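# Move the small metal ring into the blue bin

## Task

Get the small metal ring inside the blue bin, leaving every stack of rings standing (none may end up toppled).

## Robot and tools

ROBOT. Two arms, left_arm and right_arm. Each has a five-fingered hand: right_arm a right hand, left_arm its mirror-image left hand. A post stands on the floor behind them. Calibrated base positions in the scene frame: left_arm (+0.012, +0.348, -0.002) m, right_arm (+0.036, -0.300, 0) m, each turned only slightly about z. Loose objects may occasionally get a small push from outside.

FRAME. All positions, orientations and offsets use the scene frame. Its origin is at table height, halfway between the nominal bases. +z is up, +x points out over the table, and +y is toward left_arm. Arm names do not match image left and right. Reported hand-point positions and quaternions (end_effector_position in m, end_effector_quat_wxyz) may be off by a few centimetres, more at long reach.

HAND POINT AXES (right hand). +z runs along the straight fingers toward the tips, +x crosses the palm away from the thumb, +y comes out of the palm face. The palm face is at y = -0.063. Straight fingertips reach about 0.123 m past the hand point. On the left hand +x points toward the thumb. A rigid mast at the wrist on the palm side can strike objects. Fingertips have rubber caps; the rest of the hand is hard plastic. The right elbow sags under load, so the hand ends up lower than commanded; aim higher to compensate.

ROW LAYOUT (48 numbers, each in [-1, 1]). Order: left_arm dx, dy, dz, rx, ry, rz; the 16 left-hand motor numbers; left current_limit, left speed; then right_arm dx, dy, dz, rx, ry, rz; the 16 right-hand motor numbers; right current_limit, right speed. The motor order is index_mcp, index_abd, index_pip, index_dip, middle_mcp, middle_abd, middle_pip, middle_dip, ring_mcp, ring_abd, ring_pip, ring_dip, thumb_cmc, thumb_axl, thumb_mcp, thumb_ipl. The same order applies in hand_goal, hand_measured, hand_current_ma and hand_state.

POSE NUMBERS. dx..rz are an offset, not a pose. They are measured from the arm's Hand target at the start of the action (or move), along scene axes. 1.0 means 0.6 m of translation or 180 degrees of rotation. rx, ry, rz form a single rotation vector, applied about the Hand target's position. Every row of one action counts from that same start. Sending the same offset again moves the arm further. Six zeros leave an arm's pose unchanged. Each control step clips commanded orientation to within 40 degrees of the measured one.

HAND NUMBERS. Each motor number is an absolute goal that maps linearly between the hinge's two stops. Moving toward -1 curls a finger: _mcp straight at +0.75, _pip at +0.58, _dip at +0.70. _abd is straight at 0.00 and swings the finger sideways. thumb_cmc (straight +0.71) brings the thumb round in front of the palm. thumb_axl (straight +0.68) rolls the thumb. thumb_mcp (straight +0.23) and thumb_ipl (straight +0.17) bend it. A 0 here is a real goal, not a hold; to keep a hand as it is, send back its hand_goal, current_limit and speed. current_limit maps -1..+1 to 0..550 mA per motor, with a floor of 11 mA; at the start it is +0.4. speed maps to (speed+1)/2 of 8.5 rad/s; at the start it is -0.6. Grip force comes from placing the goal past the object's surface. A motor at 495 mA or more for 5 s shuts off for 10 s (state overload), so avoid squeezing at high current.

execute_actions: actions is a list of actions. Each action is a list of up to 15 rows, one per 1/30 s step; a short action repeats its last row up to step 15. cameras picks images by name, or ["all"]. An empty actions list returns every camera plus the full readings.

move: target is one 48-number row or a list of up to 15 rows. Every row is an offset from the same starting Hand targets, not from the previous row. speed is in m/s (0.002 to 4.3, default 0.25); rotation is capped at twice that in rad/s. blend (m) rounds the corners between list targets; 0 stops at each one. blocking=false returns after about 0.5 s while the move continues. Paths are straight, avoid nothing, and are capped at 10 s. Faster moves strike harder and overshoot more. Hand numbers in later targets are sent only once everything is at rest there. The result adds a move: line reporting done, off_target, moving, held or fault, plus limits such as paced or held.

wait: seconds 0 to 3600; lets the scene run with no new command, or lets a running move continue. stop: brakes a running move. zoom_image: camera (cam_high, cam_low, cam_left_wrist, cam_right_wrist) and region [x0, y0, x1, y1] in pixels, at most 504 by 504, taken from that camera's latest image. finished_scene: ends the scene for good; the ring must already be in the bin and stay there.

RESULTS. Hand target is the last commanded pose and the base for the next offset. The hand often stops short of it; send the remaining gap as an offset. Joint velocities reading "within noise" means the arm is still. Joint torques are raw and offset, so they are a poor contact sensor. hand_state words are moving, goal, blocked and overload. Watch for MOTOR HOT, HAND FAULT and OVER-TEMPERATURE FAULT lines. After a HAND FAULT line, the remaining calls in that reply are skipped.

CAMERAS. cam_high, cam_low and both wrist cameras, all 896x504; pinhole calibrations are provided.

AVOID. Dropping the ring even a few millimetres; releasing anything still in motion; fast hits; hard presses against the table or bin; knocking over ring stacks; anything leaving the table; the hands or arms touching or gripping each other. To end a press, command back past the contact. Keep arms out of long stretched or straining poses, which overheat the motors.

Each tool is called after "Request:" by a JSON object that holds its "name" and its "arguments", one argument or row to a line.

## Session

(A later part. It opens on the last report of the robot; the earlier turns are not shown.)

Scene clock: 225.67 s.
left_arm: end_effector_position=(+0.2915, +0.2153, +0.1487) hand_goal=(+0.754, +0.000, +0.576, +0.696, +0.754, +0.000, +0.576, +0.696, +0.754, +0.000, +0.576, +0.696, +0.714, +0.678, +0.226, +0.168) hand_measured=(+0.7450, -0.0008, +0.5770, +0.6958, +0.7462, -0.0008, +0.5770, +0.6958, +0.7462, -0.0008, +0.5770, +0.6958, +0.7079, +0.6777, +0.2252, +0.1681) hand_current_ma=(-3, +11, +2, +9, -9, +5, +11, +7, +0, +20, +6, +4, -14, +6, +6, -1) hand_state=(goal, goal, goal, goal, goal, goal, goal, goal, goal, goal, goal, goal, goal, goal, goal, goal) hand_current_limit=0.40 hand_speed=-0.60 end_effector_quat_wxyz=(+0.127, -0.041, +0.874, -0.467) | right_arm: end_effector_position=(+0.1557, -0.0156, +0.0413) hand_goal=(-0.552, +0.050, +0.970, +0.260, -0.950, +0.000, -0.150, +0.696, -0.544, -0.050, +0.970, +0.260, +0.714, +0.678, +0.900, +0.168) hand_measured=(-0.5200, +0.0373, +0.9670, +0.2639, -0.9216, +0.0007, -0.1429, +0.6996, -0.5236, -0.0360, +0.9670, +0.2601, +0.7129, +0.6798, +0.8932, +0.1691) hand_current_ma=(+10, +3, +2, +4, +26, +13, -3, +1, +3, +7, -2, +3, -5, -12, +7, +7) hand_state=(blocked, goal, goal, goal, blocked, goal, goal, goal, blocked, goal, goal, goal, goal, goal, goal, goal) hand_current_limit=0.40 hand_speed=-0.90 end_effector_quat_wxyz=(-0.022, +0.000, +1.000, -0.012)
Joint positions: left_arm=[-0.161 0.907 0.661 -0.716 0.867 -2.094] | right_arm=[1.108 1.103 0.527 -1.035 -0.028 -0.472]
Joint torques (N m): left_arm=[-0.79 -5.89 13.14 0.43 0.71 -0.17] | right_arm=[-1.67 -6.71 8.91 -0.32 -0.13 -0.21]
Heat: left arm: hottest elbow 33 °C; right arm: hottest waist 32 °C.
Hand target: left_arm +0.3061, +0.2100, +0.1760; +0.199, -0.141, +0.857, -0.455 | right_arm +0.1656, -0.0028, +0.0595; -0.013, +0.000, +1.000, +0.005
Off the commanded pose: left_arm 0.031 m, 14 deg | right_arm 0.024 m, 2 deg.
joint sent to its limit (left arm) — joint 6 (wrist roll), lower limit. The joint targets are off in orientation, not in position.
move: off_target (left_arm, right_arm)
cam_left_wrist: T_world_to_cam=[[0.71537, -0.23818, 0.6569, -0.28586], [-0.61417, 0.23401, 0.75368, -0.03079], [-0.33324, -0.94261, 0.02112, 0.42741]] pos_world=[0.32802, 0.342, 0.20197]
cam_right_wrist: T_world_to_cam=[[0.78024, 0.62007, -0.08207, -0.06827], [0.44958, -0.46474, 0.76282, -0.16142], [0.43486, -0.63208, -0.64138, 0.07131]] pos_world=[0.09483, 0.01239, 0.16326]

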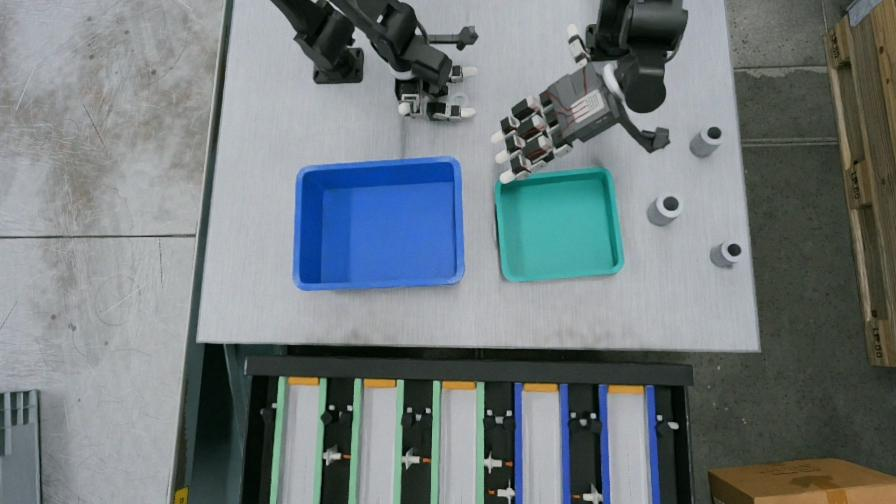

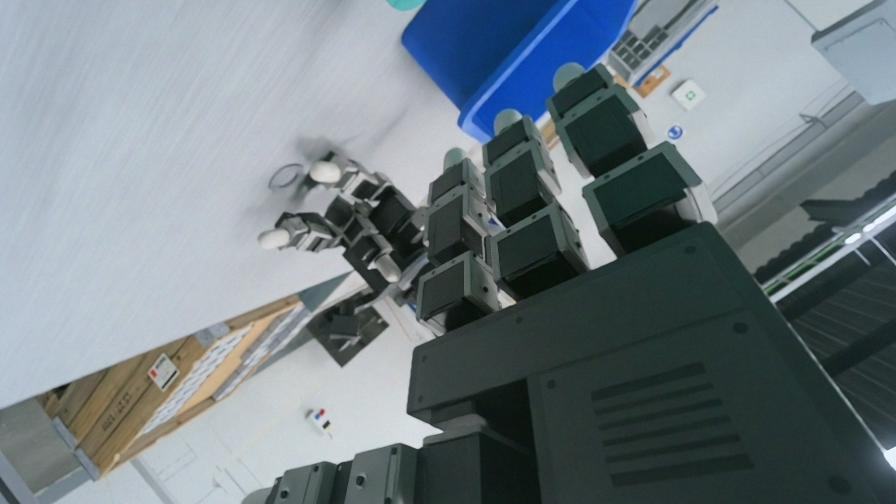

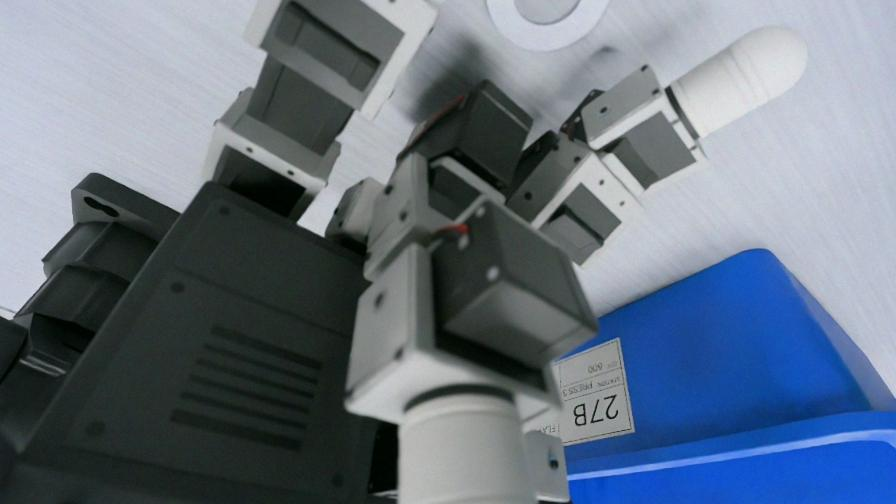

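Request:
{"name": "move", "arguments": {
  "target": [
    [0,0,0,0,0,0,0.754,0,0.576,0.696,0.754,0,0.576,0.696,0.754,0,0.576,0.696,0.714,0.678,0.226,0.168,0.4,-0.6,-0.02,0.001,0.0,0,0,0,-0.544,0.0,0.97,0.26,-0.95,0,-0.15,0.696,-0.544,0.0,0.97,0.26,0.714,0.678,0.9,0.168,0.4,-0.9],
    [0,0,0,0,0,0,0.754,0,0.576,0.696,0.754,0,0.576,0.696,0.754,0,0.576,0.696,0.714,0.678,0.226,0.168,0.4,-0.6,-0.02,-0.003,-0.04,0,0,0,-0.544,0.0,0.97,0.26,-0.95,0,-0.15,0.696,-0.544,0.0,0.97,0.26,0.714,0.678,0.9,0.168,0.4,-0.9]
  ],
  "speed": 0.04,
  "cameras": ["cam_high","cam_left_wrist","cam_right_wrist"]
}}

Request:
{"name": "zoom_image", "arguments": {
  "camera": "cam_right_wrist",
  "region": [340, 0, 740, 280]
}}

Request:
{"name": "zoom_image", "arguments": {
  "camera": "cam_high",
  "region": [430, 60, 500, 130]
}}

Scene clock: 228.17 s.
left_arm: end_effector_position=(+0.2914, +0.2153, +0.1487) hand_goal=(+0.754, +0.000, +0.576, +0.696, +0.754, +0.000, +0.576, +0.696, +0.754, +0.000, +0.576, +0.696, +0.714, +0.678, +0.226, +0.168) hand_measured=(+0.7462, +0.0007, +0.5770, +0.6958, +0.7462, +0.0007, +0.5770, +0.6958, +0.7474, +0.0007, +0.5770, +0.6958, +0.7079, +0.6767, +0.2252, +0.1681) hand_current_ma=(+2, +7, -4, +8, -17, -6, +1, +17, +3, +15, +8, -4, -16, -2, -3, -8) hand_state=(goal, goal, goal, goal, goal, goal, goal, goal, goal, goal, goal, goal, goal, goal, goal, goal) hand_current_limit=0.40 hand_speed=-0.60 end_effector_quat_wxyz=(+0.127, -0.041, +0.874, -0.467) | right_arm: end_effector_position=(+0.1547, -0.0047, +0.0403) hand_goal=(-0.544, +0.000, +0.970, +0.260, -0.950, +0.000, -0.150, +0.696, -0.544, +0.000, +0.970, +0.260, +0.714, +0.678, +0.900, +0.168) hand_measured=(-0.5188, +0.0109, +0.9683, +0.2639, -0.9216, +0.0007, -0.1416, +0.7009, -0.5236, -0.0066, +0.9696, +0.2613, +0.7129, +0.6788, +0.8922, +0.1700) hand_current_ma=(+9, +14, +1, +11, +20, +9, +6, +8, -10, +8, +4, -7, -6, +7, +12, +9) hand_state=(blocked, goal, goal, goal, blocked, goal, goal, goal, blocked, goal, goal, goal, goal, goal, goal, goal) hand_current_limit=0.40 hand_speed=-0.90 end_effector_quat_wxyz=(-0.013, -0.002, +1.000, +0.006)
Joint positions: left_arm=[-0.161 0.907 0.661 -0.716 0.867 -2.094] | right_arm=[1.131 1.11 0.519 -0.979 -0.028 -0.452]
Joint torques (N m): left_arm=[-0.38 -5.19 13.26 0.59 0.66 -0.15] | right_arm=[-0.09 -5.01 5.67 1.18 -0.18 0.04]
Heat: left arm: hottest elbow 34 °C; right arm: hottest waist 32 °C.
Hand target: left_arm +0.3060, +0.2100, +0.1760; +0.199, -0.141, +0.857, -0.455 | right_arm +0.1536, -0.0046, +0.0355; -0.013, +0.000, +1.000, +0.005
Off the commanded pose: left_arm 0.031 m, 14 deg | right_arm 0.005 m, 0 deg.
joint sent to its limit (left arm) — joint 6 (wrist roll), lower limit. The joint targets are off in orientation, not in position.
move: done
cam_left_wrist: T_world_to_cam=[[0.71561, -0.23818, 0.65664, -0.28582], [-0.6139, 0.234, 0.7539, -0.03098], [-0.33322, -0.94261, 0.02123, 0.42735]] pos_world=[0.32792, 0.342, 0.20196]
cam_right_wrist: T_world_to_cam=[[0.77904, 0.62532, -0.0455, -0.0756], [0.43756, -0.49028, 0.75377, -0.15304], [0.44904, -0.60713, -0.65556, 0.07648]] pos_world=[0.09152, 0.01867, 0.16206]

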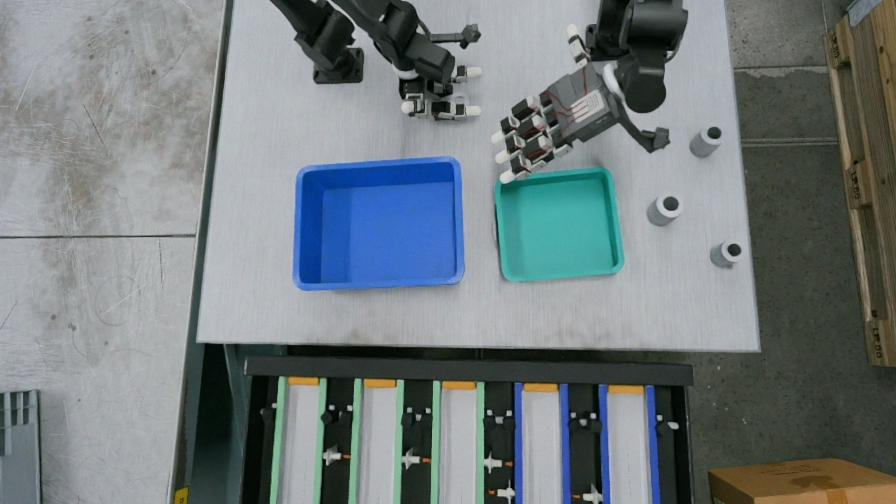

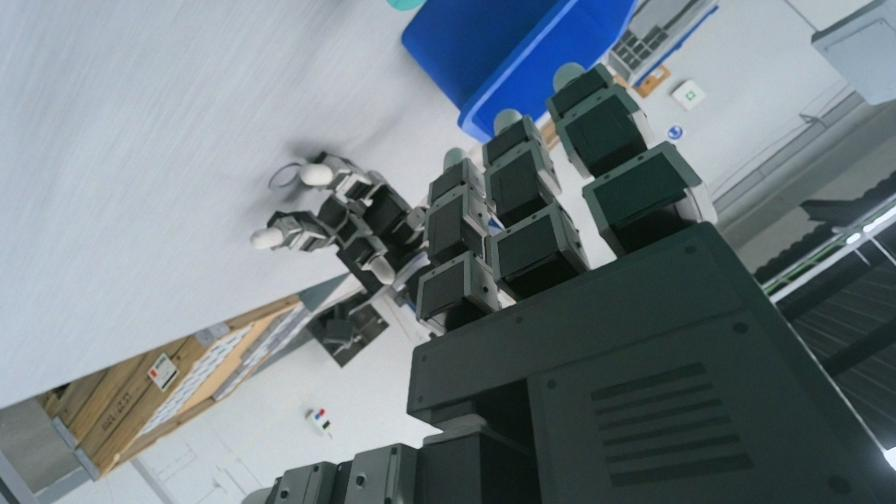

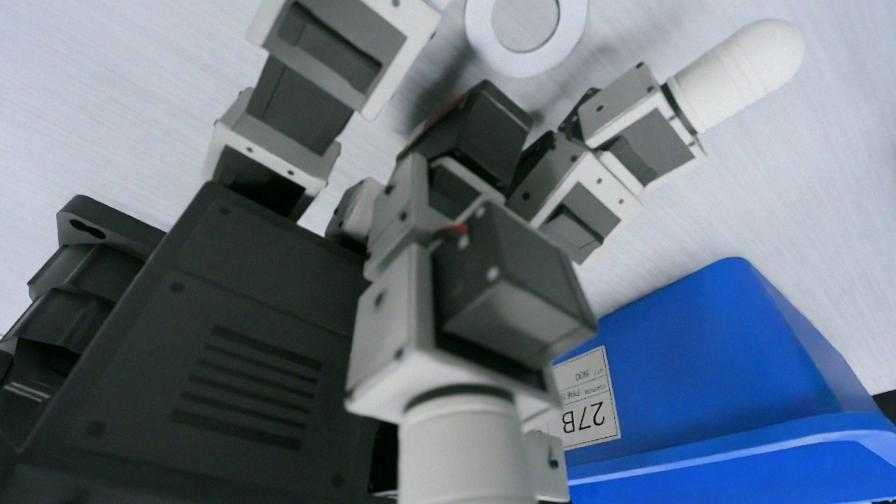

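Scaled by 1.260 from the camera's image (finer frame: 1280x720).

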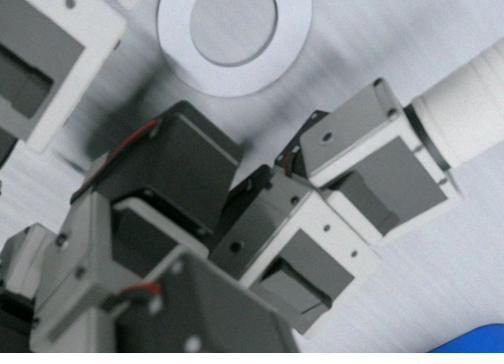

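Scaled by 7.200 from the camera's image (finer frame: 1280x720).

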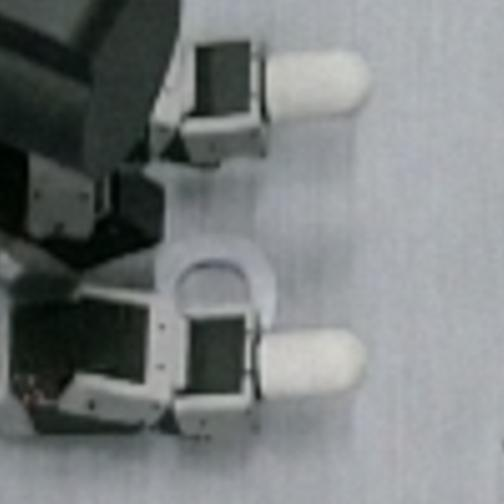

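Request:
{"name": "move", "arguments": {
  "target": [
    [0,0,0,0,0,0,0.754,0,0.576,0.696,0.754,0,0.576,0.696,0.754,0,0.576,0.696,0.714,0.678,0.226,0.168,0.4,-0.6,0.0018,0.002,-0.0142,0,0,0,-0.544,0.0,0.97,0.26,-0.95,0,-0.15,0.696,-0.544,0.0,0.97,0.26,0.714,0.678,0.9,0.168,0.4,-0.9]
  ],
  "speed": 0.03
}}

Scene clock: 229.10 s.
left_arm: end_effector_position=(+0.2914, +0.2153, +0.1487) hand_goal=(+0.754, +0.000, +0.576, +0.696, +0.754, +0.000, +0.576, +0.696, +0.754, +0.000, +0.576, +0.696, +0.714, +0.678, +0.226, +0.168) hand_measured=(+0.7462, +0.0007, +0.5770, +0.6958, +0.7462, +0.0007, +0.5770, +0.6958, +0.7462, +0.0007, +0.5770, +0.6958, +0.7079, +0.6767, +0.2252, +0.1681) hand_current_ma=(-7, +7, -1, +7, -12, -1, +5, +18, +4, +8, -3, +4, -18, -5, -1, -11) hand_state=(goal, goal, goal, goal, goal, goal, goal, goal, goal, goal, goal, goal, goal, goal, goal, goal) hand_current_limit=0.40 hand_speed=-0.60 end_effector_quat_wxyz=(+0.127, -0.041, +0.874, -0.467) | right_arm: end_effector_position=(+0.1555, -0.0031, +0.0316) hand_goal=(-0.544, +0.000, +0.970, +0.260, -0.950, +0.000, -0.150, +0.696, -0.544, +0.000, +0.970, +0.260, +0.714, +0.678, +0.900, +0.168) hand_measured=(-0.5188, +0.0109, +0.9670, +0.2639, -0.9204, +0.0007, -0.1429, +0.7009, -0.5224, -0.0081, +0.9696, +0.2601, +0.7129, +0.6798, +0.8932, +0.1700) hand_current_ma=(+11, -8, +7, +3, +13, -3, +8, +11, +6, +12, +5, -18, -18, +7, +6, +11) hand_state=(blocked, goal, goal, goal, blocked, goal, goal, goal, blocked, goal, goal, goal, goal, goal, goal, goal) hand_current_limit=0.40 hand_speed=-0.90 end_effector_quat_wxyz=(-0.013, -0.002, +1.000, +0.006)
Joint positions: left_arm=[-0.161 0.907 0.661 -0.716 0.867 -2.094] | right_arm=[1.131 1.137 0.509 -0.943 -0.028 -0.452]
Joint torques (N m): left_arm=[-1.32 -5.3 13.27 0.36 0.66 -0.18] | right_arm=[0.15 -4.95 5.42 0.99 -0.14 0.01]
Heat: left arm: hottest elbow 34 °C; right arm: hottest waist 32 °C.
Hand target: left_arm +0.3060, +0.2100, +0.1760; +0.199, -0.141, +0.857, -0.455 | right_arm +0.1547, -0.0034, +0.0270; -0.013, +0.000, +1.000, +0.005
Off the commanded pose: left_arm 0.031 m, 14 deg | right_arm 0.005 m, 0 deg.
joint sent to its limit (left arm) — joint 6 (wrist roll), lower limit. The joint targets are off in orientation, not in position.
move: done

Request:
{"name": "move", "arguments": {
  "target": [
    [0,0,0,0,0,0,0.754,0,0.576,0.696,0.754,0,0.576,0.696,0.754,0,0.576,0.696,0.714,0.678,0.226,0.168,0.4,-0.6,-0.0045,0.003,-0.009,0,0,0,-0.544,0.0,0.97,0.26,-0.95,0,-0.15,0.696,-0.544,0.0,0.97,0.26,0.714,0.678,0.9,0.168,0.4,-0.9]
  ],
  "speed": 0.03,
  "cameras": ["cam_high","cam_left_wrist","cam_right_wrist"]
}}

Request:
{"name": "zoom_image", "arguments": {
  "camera": "cam_right_wrist",
  "region": [340, 0, 740, 280]
}}

Request:
{"name": "zoom_image", "arguments": {
  "camera": "cam_high",
  "region": [430, 60, 500, 130]
}}

Scene clock: 229.83 s.
left_arm: end_effector_position=(+0.2914, +0.2153, +0.1487) hand_goal=(+0.754, +0.000, +0.576, +0.696, +0.754, +0.000, +0.576, +0.696, +0.754, +0.000, +0.576, +0.696, +0.714, +0.678, +0.226, +0.168) hand_measured=(+0.7450, +0.0007, +0.5770, +0.6971, +0.7474, +0.0007, +0.5770, +0.6958, +0.7462, +0.0007, +0.5770, +0.6958, +0.7079, +0.6767, +0.2252, +0.1681) hand_current_ma=(+2, +10, +4, +6, -14, +2, +24, +16, +9, +1, +5, -4, -4, -6, +2, +1) hand_state=(goal, goal, goal, goal, goal, goal, goal, goal, goal, goal, goal, goal, goal, goal, goal, goal) hand_current_limit=0.40 hand_speed=-0.60 end_effector_quat_wxyz=(+0.127, -0.041, +0.874, -0.467) | right_arm: end_effector_position=(+0.1548, -0.0021, +0.0265) hand_goal=(-0.544, +0.000, +0.970, +0.260, -0.950, +0.000, -0.150, +0.696, -0.544, +0.000, +0.970, +0.260, +0.714, +0.678, +0.900, +0.168) hand_measured=(-0.5188, +0.0095, +0.9683, +0.2639, -0.9216, +0.0007, -0.1416, +0.6996, -0.5236, -0.0066, +0.9709, +0.2613, +0.7129, +0.6798, +0.8932, +0.1700) hand_current_ma=(+16, +3, +7, -5, +19, +11, +4, +19, -4, +9, +10, +10, -7, -3, +3, -5) hand_state=(blocked, goal, goal, goal, blocked, goal, goal, goal, blocked, goal, goal, goal, goal, goal, goal, goal) hand_current_limit=0.40 hand_speed=-0.90 end_effector_quat_wxyz=(-0.012, -0.001, +1.000, +0.006)
Joint positions: left_arm=[-0.161 0.907 0.661 -0.716 0.867 -2.094] | right_arm=[1.137 1.151 0.502 -0.92 -0.028 -0.444]
Joint torques (N m): left_arm=[-0.97 -5.95 13.3 0.34 0.63 -0.19] | right_arm=[0.5 -5.42 5.5 0.99 -0.16 0.02]
Heat: left arm: hottest elbow 35 °C; right arm: hottest waist 32 °C.
Hand target: left_arm +0.3060, +0.2100, +0.1760; +0.199, -0.141, +0.857, -0.455 | right_arm +0.1519, -0.0015, +0.0216; -0.013, +0.000, +1.000, +0.005
Off the commanded pose: left_arm 0.031 m, 14 deg | right_arm 0.006 m, 0 deg.
joint sent to its limit (left arm) — joint 6 (wrist roll), lower limit. The joint targets are off in orientation, not in position.
move: done
cam_left_wrist: T_world_to_cam=[[0.71561, -0.23818, 0.65664, -0.28582], [-0.6139, 0.234, 0.7539, -0.03098], [-0.33322, -0.94261, 0.02123, 0.42735]] pos_world=[0.32792, 0.342, 0.20196]
cam_right_wrist: T_world_to_cam=[[0.78048, 0.62355, -0.04504, -0.0783], [0.43628, -0.49164, 0.75363, -0.14119], [0.44778, -0.60784, -0.65576, 0.0692]] pos_world=[0.09172, 0.02147, 0.14826]

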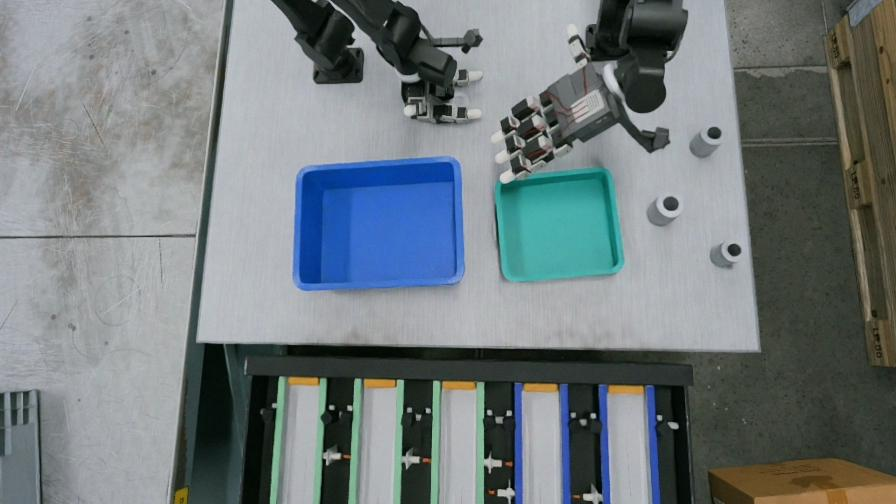

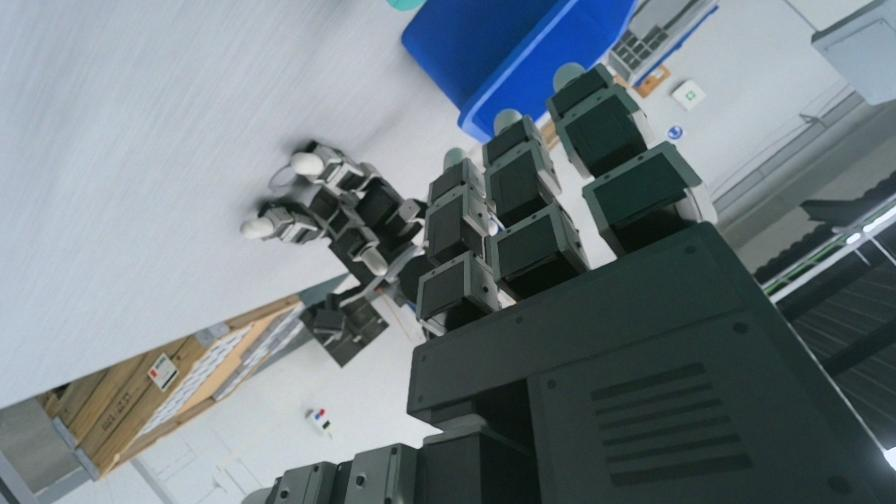

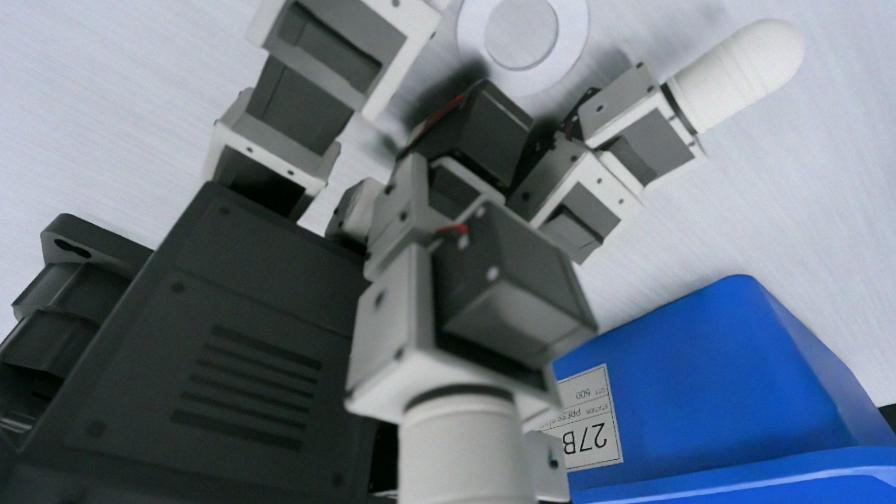

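Scaled by 1.260 from the camera's image (finer frame: 1280x720).

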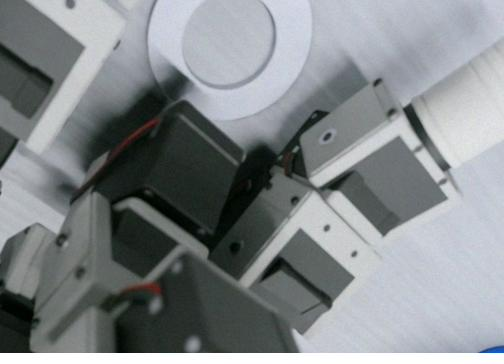

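Scaled by 7.200 from the camera's image (finer frame: 1280x720).

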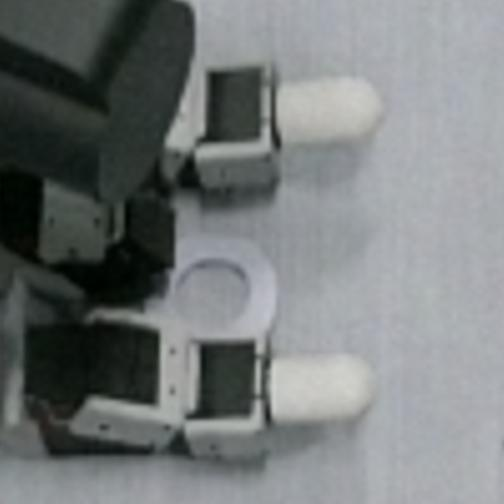

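Request:
{"name": "move", "arguments": {
  "target": [
    [0,0,0,0,0,0,0.754,0,0.576,0.696,0.754,0,0.576,0.696,0.754,0,0.576,0.696,0.714,0.678,0.226,0.168,0.4,-0.6,-0.005,0.001,0,0,0,0,-0.544,0.0,0.97,0.26,-0.95,0,-0.15,0.696,-0.544,0.0,0.97,0.26,0.714,0.678,0.9,0.168,0.4,-0.9]
  ],
  "speed": 0.03,
  "cameras": []
}}

Scene clock: 230.57 s.
left_arm: end_effector_position=(+0.2914, +0.2153, +0.1487) hand_goal=(+0.754, +0.000, +0.576, +0.696, +0.754, +0.000, +0.576, +0.696, +0.754, +0.000, +0.576, +0.696, +0.714, +0.678, +0.226, +0.168) hand_measured=(+0.7462, -0.0008, +0.5770, +0.6958, +0.7462, +0.0007, +0.5770, +0.6958, +0.7462, -0.0008, +0.5770, +0.6958, +0.7079, +0.6767, +0.2252, +0.1681) hand_current_ma=(-7, +6, -6, +3, -7, -3, +9, +5, +1, -3, +6, +7, +7, -2, -2, -6) hand_state=(goal, goal, goal, goal, goal, goal, goal, goal, goal, goal, goal, goal, goal, goal, goal, goal) hand_current_limit=0.40 hand_speed=-0.60 end_effector_quat_wxyz=(+0.127, -0.041, +0.874, -0.467) | right_arm: end_effector_position=(+0.1518, -0.0007, +0.0265) hand_goal=(-0.544, +0.000, +0.970, +0.260, -0.950, +0.000, -0.150, +0.696, -0.544, +0.000, +0.970, +0.260, +0.714, +0.678, +0.900, +0.168) hand_measured=(-0.5188, +0.0109, +0.9683, +0.2639, -0.9216, +0.0007, -0.1416, +0.7009, -0.5236, -0.0066, +0.9696, +0.2613, +0.7129, +0.6788, +0.8922, +0.1700) hand_current_ma=(+15, +9, +13, -4, +22, +4, +16, -7, +5, +3, +6, -3, -7, +4, +2, -4) hand_state=(blocked, goal, goal, goal, blocked, goal, goal, goal, blocked, goal, goal, goal, goal, goal, goal, goal) hand_current_limit=0.40 hand_speed=-0.90 end_effector_quat_wxyz=(-0.012, -0.001, +1.000, +0.006)
Joint positions: left_arm=[-0.161 0.907 0.661 -0.716 0.867 -2.094] | right_arm=[1.15 1.151 0.502 -0.92 -0.028 -0.432]
Joint torques (N m): left_arm=[-0.67 -5.3 13.2 0.4 0.66 -0.16] | right_arm=[0.44 -5.83 5.45 1.28 -0.16 0.04]
Heat: left arm: hottest elbow 35 °C; right arm: hottest waist 32 °C.
Hand target: left_arm +0.3060, +0.2100, +0.1760; +0.199, -0.141, +0.857, -0.455 | right_arm +0.1490, -0.0010, +0.0216; -0.013, +0.000, +1.000, +0.005
Off the commanded pose: left_arm 0.031 m, 14 deg | right_arm 0.006 m, 0 deg.
joint sent to its limit (left arm) — joint 6 (wrist roll), lower limit. The joint targets are off in orientation, not in position.
move: done

Request:
{"name": "move", "arguments": {
  "target": [
    [0,0,0,0,0,0,0.754,0,0.576,0.696,0.754,0,0.576,0.696,0.754,0,0.576,0.696,0.714,0.678,0.226,0.168,0.4,-0.6,0,0,0,0,0,0,-0.548,-0.28,0.97,0.26,-0.95,0,-0.15,0.696,-0.544,0.27,0.97,0.26,0.714,0.678,0.9,0.168,0.4,-0.93]
  ],
  "speed": 0.03,
  "cameras": ["cam_high","cam_left_wrist","cam_right_wrist"]
}}

Request:
{"name": "zoom_image", "arguments": {
  "camera": "cam_right_wrist",
  "region": [340, 0, 740, 280]
}}

Request:
{"name": "zoom_image", "arguments": {
  "camera": "cam_high",
  "region": [430, 60, 500, 130]
}}

Request:
{"name": "zoom_image", "arguments": {
  "camera": "cam_left_wrist",
  "region": [230, 120, 350, 260]
}}

Scene clock: 232.03 s.
left_arm: end_effector_position=(+0.2914, +0.2153, +0.1487) hand_goal=(+0.754, +0.000, +0.576, +0.696, +0.754, +0.000, +0.576, +0.696, +0.754, +0.000, +0.576, +0.696, +0.714, +0.678, +0.226, +0.168) hand_measured=(+0.7450, +0.0007, +0.5770, +0.6958, +0.7474, -0.0008, +0.5770, +0.6958, +0.7474, +0.0007, +0.5770, +0.6958, +0.7079, +0.6777, +0.2252, +0.1681) hand_current_ma=(-10, +6, -17, +6, -13, +9, +13, +3, -11, +9, -10, -12, -17, -14, +2, -6) hand_state=(goal, goal, goal, goal, goal, goal, goal, goal, goal, goal, goal, goal, goal, goal, goal, goal) hand_current_limit=0.40 hand_speed=-0.60 end_effector_quat_wxyz=(+0.127, -0.041, +0.874, -0.467) | right_arm: end_effector_position=(+0.1520, -0.0008, +0.0265) hand_goal=(-0.548, -0.280, +0.970, +0.260, -0.950, +0.000, -0.150, +0.696, -0.544, +0.270, +0.970, +0.260, +0.714, +0.678, +0.900, +0.168) hand_measured=(-0.5188, -0.2337, +0.9504, +0.2639, -0.9216, +0.0007, -0.1429, +0.6996, -0.5236, +0.2322, +0.9516, +0.2601, +0.7117, +0.6788, +0.8922, +0.1700) hand_current_ma=(+15, +1, +7, +3, +22, +4, +12, +6, +12, +2, -7, +9, +3, +10, +13, +2) hand_state=(blocked, blocked, goal, goal, blocked, goal, goal, goal, blocked, blocked, goal, goal, goal, goal, goal, goal) hand_current_limit=0.40 hand_speed=-0.93 end_effector_quat_wxyz=(-0.012, +0.000, +1.000, +0.006)
Joint positions: left_arm=[-0.161 0.907 0.661 -0.716 0.867 -2.094] | right_arm=[1.15 1.151 0.502 -0.92 -0.028 -0.43]
Joint torques (N m): left_arm=[-1.03 -5.66 13.15 0.44 0.67 -0.15] | right_arm=[0.97 -4.89 5.3 1.1 -0.15 0.04]
Heat: left arm: hottest elbow 35 °C; right arm: hottest waist 32 °C.
Hand target: left_arm +0.3060, +0.2100, +0.1760; +0.199, -0.141, +0.857, -0.455 | right_arm +0.1490, -0.0010, +0.0216; -0.013, +0.000, +1.000, +0.005
Off the commanded pose: left_arm 0.031 m, 14 deg | right_arm 0.006 m, 0 deg.
joint sent to its limit (left arm) — joint 6 (wrist roll), lower limit. The joint targets are off in orientation, not in position.
move: done
cam_left_wrist: T_world_to_cam=[[0.71561, -0.23818, 0.65664, -0.28582], [-0.6139, 0.234, 0.7539, -0.03098], [-0.33322, -0.94261, 0.02123, 0.42735]] pos_world=[0.32792, 0.342, 0.20196]
cam_right_wrist: T_world_to_cam=[[0.78096, 0.62293, -0.04535, -0.07689], [0.436, -0.49173, 0.75373, -0.13922], [0.44722, -0.6084, -0.65562, 0.07139]] pos_world=[0.08882, 0.02287, 0.14826]

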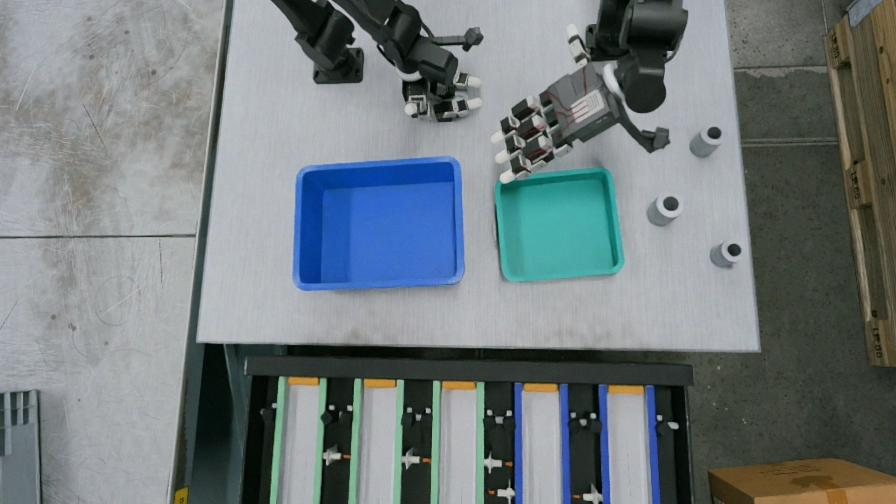

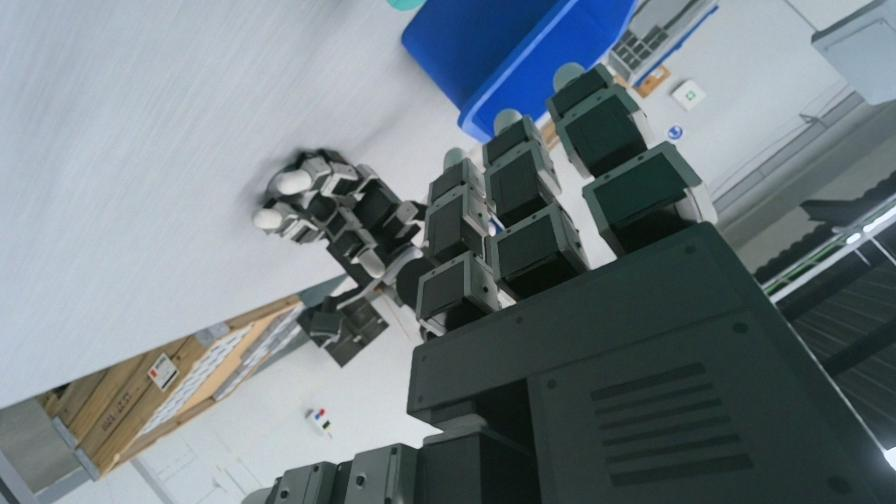

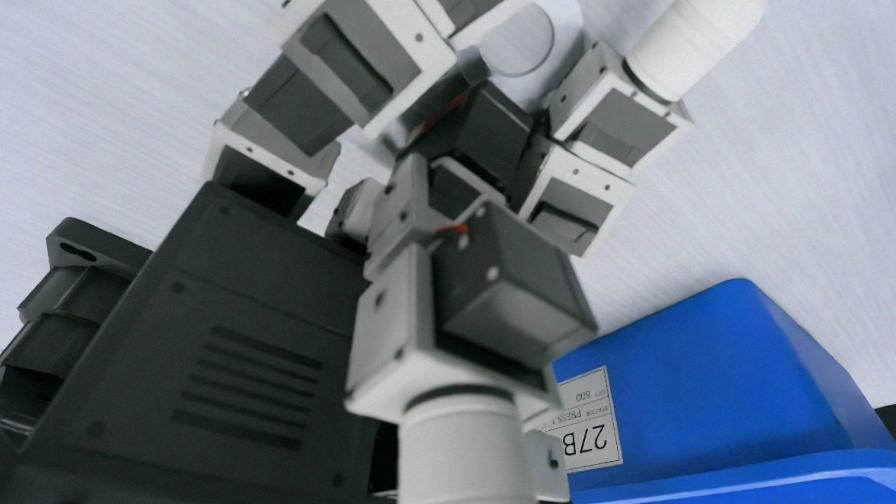

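Scaled by 1.260 from the camera's image (finer frame: 1280x720).

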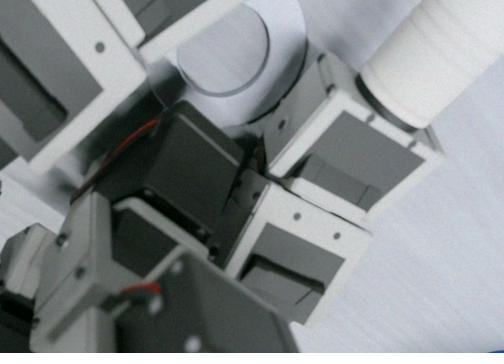

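Scaled by 7.200 from the camera's image (finer frame: 1280x720).

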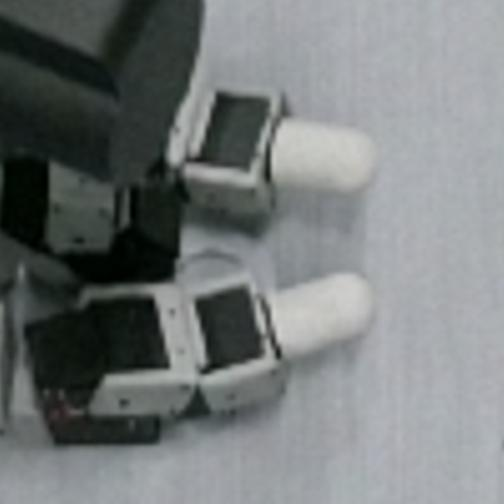

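Scaled by 3.600 from the camera's image (finer frame: 1280x720).

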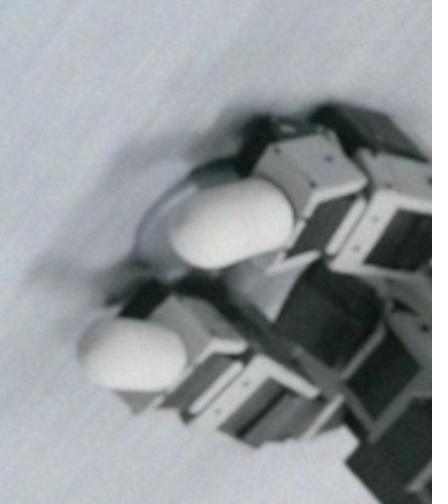

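Request:
{"name": "move", "arguments": {
  "target": [
    [0,0,0,0,0,0,0.754,0,0.576,0.696,0.754,0,0.576,0.696,0.754,0,0.576,0.696,0.714,0.678,0.226,0.168,0.4,-0.6,0,0,0,0,0,0,-0.548,-0.35,0.97,0.26,-0.95,0,-0.15,0.696,-0.544,0.34,0.97,0.26,0.714,0.678,0.9,0.168,0.4,-0.93]
  ],
  "speed": 0.03,
  "cameras": ["cam_high","cam_left_wrist","cam_right_wrist"]
}}

Request:
{"name": "zoom_image", "arguments": {
  "camera": "cam_right_wrist",
  "region": [340, 0, 740, 280]
}}

Request:
{"name": "zoom_image", "arguments": {
  "camera": "cam_high",
  "region": [430, 60, 500, 130]
}}

Request:
{"name": "zoom_image", "arguments": {
  "camera": "cam_left_wrist",
  "region": [230, 120, 350, 260]
}}

Scene clock: 232.77 s.
left_arm: end_effector_position=(+0.2914, +0.2153, +0.1487) hand_goal=(+0.754, +0.000, +0.576, +0.696, +0.754, +0.000, +0.576, +0.696, +0.754, +0.000, +0.576, +0.696, +0.714, +0.678, +0.226, +0.168) hand_measured=(+0.7450, -0.0008, +0.5770, +0.6958, +0.7462, +0.0007, +0.5770, +0.6958, +0.7462, +0.0007, +0.5770, +0.6958, +0.7079, +0.6777, +0.2242, +0.1681) hand_current_ma=(-1, +19, -8, -3, -6, +5, +9, +20, +12, +9, +5, -9, -9, +9, +9, -12) hand_state=(goal, goal, goal, goal, goal, goal, goal, goal, goal, goal, goal, goal, goal, goal, goal, goal) hand_current_limit=0.40 hand_speed=-0.60 end_effector_quat_wxyz=(+0.127, -0.041, +0.874, -0.467) | right_arm: end_effector_position=(+0.1520, -0.0008, +0.0265) hand_goal=(-0.548, -0.350, +0.970, +0.260, -0.950, +0.000, -0.150, +0.696, -0.544, +0.340, +0.970, +0.260, +0.714, +0.678, +0.900, +0.168) hand_measured=(-0.5200, -0.2718, +0.9491, +0.2639, -0.9204, +0.0007, -0.1429, +0.6996, -0.5236, +0.2717, +0.9504, +0.2601, +0.7129, +0.6798, +0.8922, +0.1691) hand_current_ma=(+16, +31, -6, -3, +29, +7, +5, +1, +15, -20, -8, -1, -9, +3, +10, +0) hand_state=(blocked, blocked, blocked, goal, blocked, goal, goal, goal, blocked, blocked, blocked, goal, goal, goal, goal, goal) hand_current_limit=0.40 hand_speed=-0.93 end_effector_quat_wxyz=(-0.012, +0.000, +1.000, +0.006)
Joint positions: left_arm=[-0.161 0.907 0.661 -0.716 0.867 -2.094] | right_arm=[1.15 1.151 0.502 -0.92 -0.028 -0.43]
Joint torques (N m): left_arm=[-0.56 -5.13 13.22 0.43 0.72 -0.17] | right_arm=[0.67 -5.95 5.44 1.11 -0.16 0.05]
Heat: left arm: hottest elbow 36 °C; right arm: hottest waist 32 °C.
Hand target: left_arm +0.3060, +0.2100, +0.1760; +0.199, -0.141, +0.857, -0.455 | right_arm +0.1490, -0.0010, +0.0216; -0.013, +0.000, +1.000, +0.005
Off the commanded pose: left_arm 0.031 m, 14 deg | right_arm 0.006 m, 0 deg.
joint sent to its limit (left arm) — joint 6 (wrist roll), lower limit. The joint targets are off in orientation, not in position.
move: done
cam_left_wrist: T_world_to_cam=[[0.71561, -0.23818, 0.65664, -0.28582], [-0.6139, 0.234, 0.7539, -0.03098], [-0.33322, -0.94261, 0.02123, 0.42735]] pos_world=[0.32792, 0.342, 0.20196]
cam_right_wrist: T_world_to_cam=[[0.78096, 0.62293, -0.04535, -0.07689], [0.436, -0.49173, 0.75373, -0.13922], [0.44722, -0.6084, -0.65562, 0.07139]] pos_world=[0.08882, 0.02287, 0.14826]

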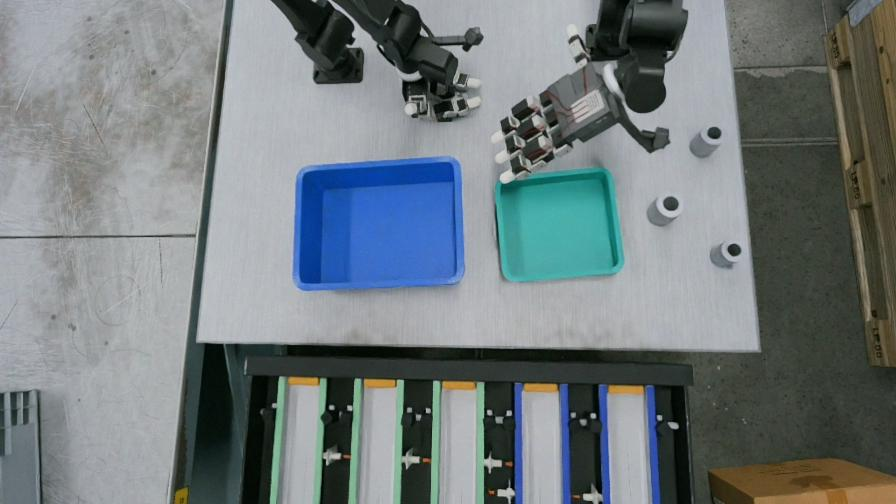

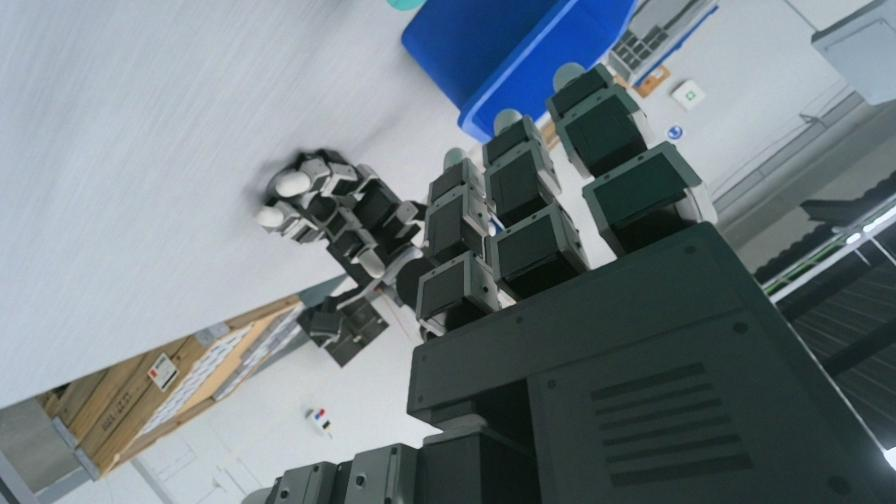

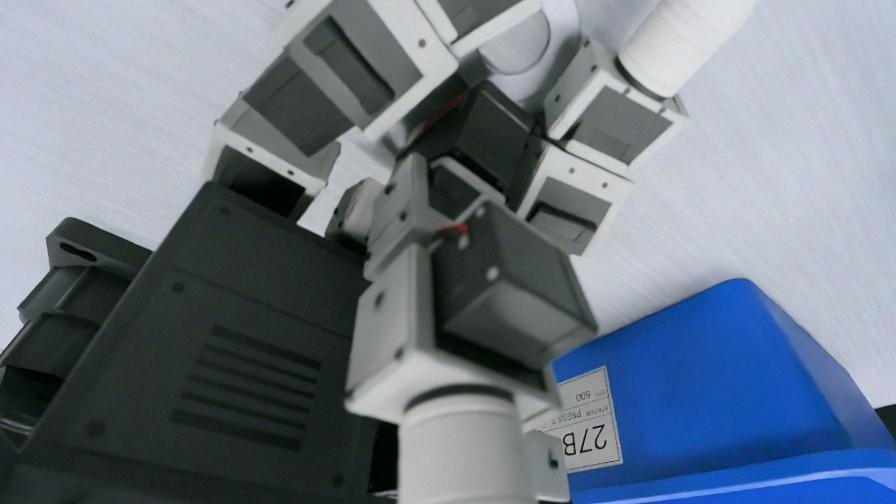

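Scaled by 1.260 from the camera's image (finer frame: 1280x720).

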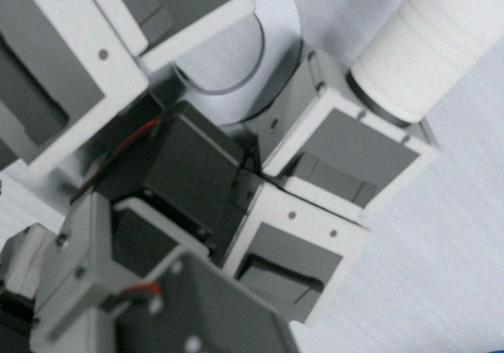

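Scaled by 7.200 from the camera's image (finer frame: 1280x720).

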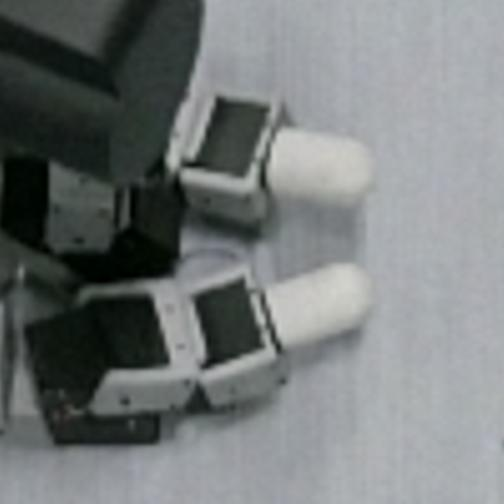

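Scaled by 3.600 from the camera's image (finer frame: 1280x720).

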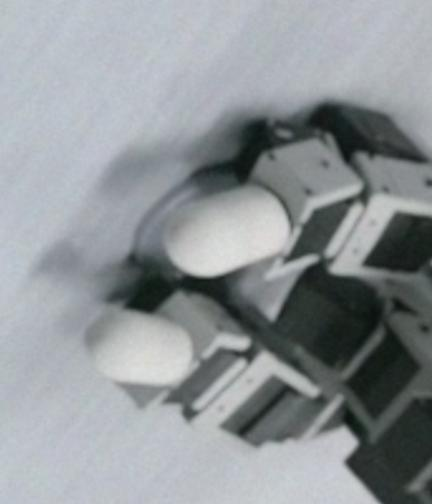

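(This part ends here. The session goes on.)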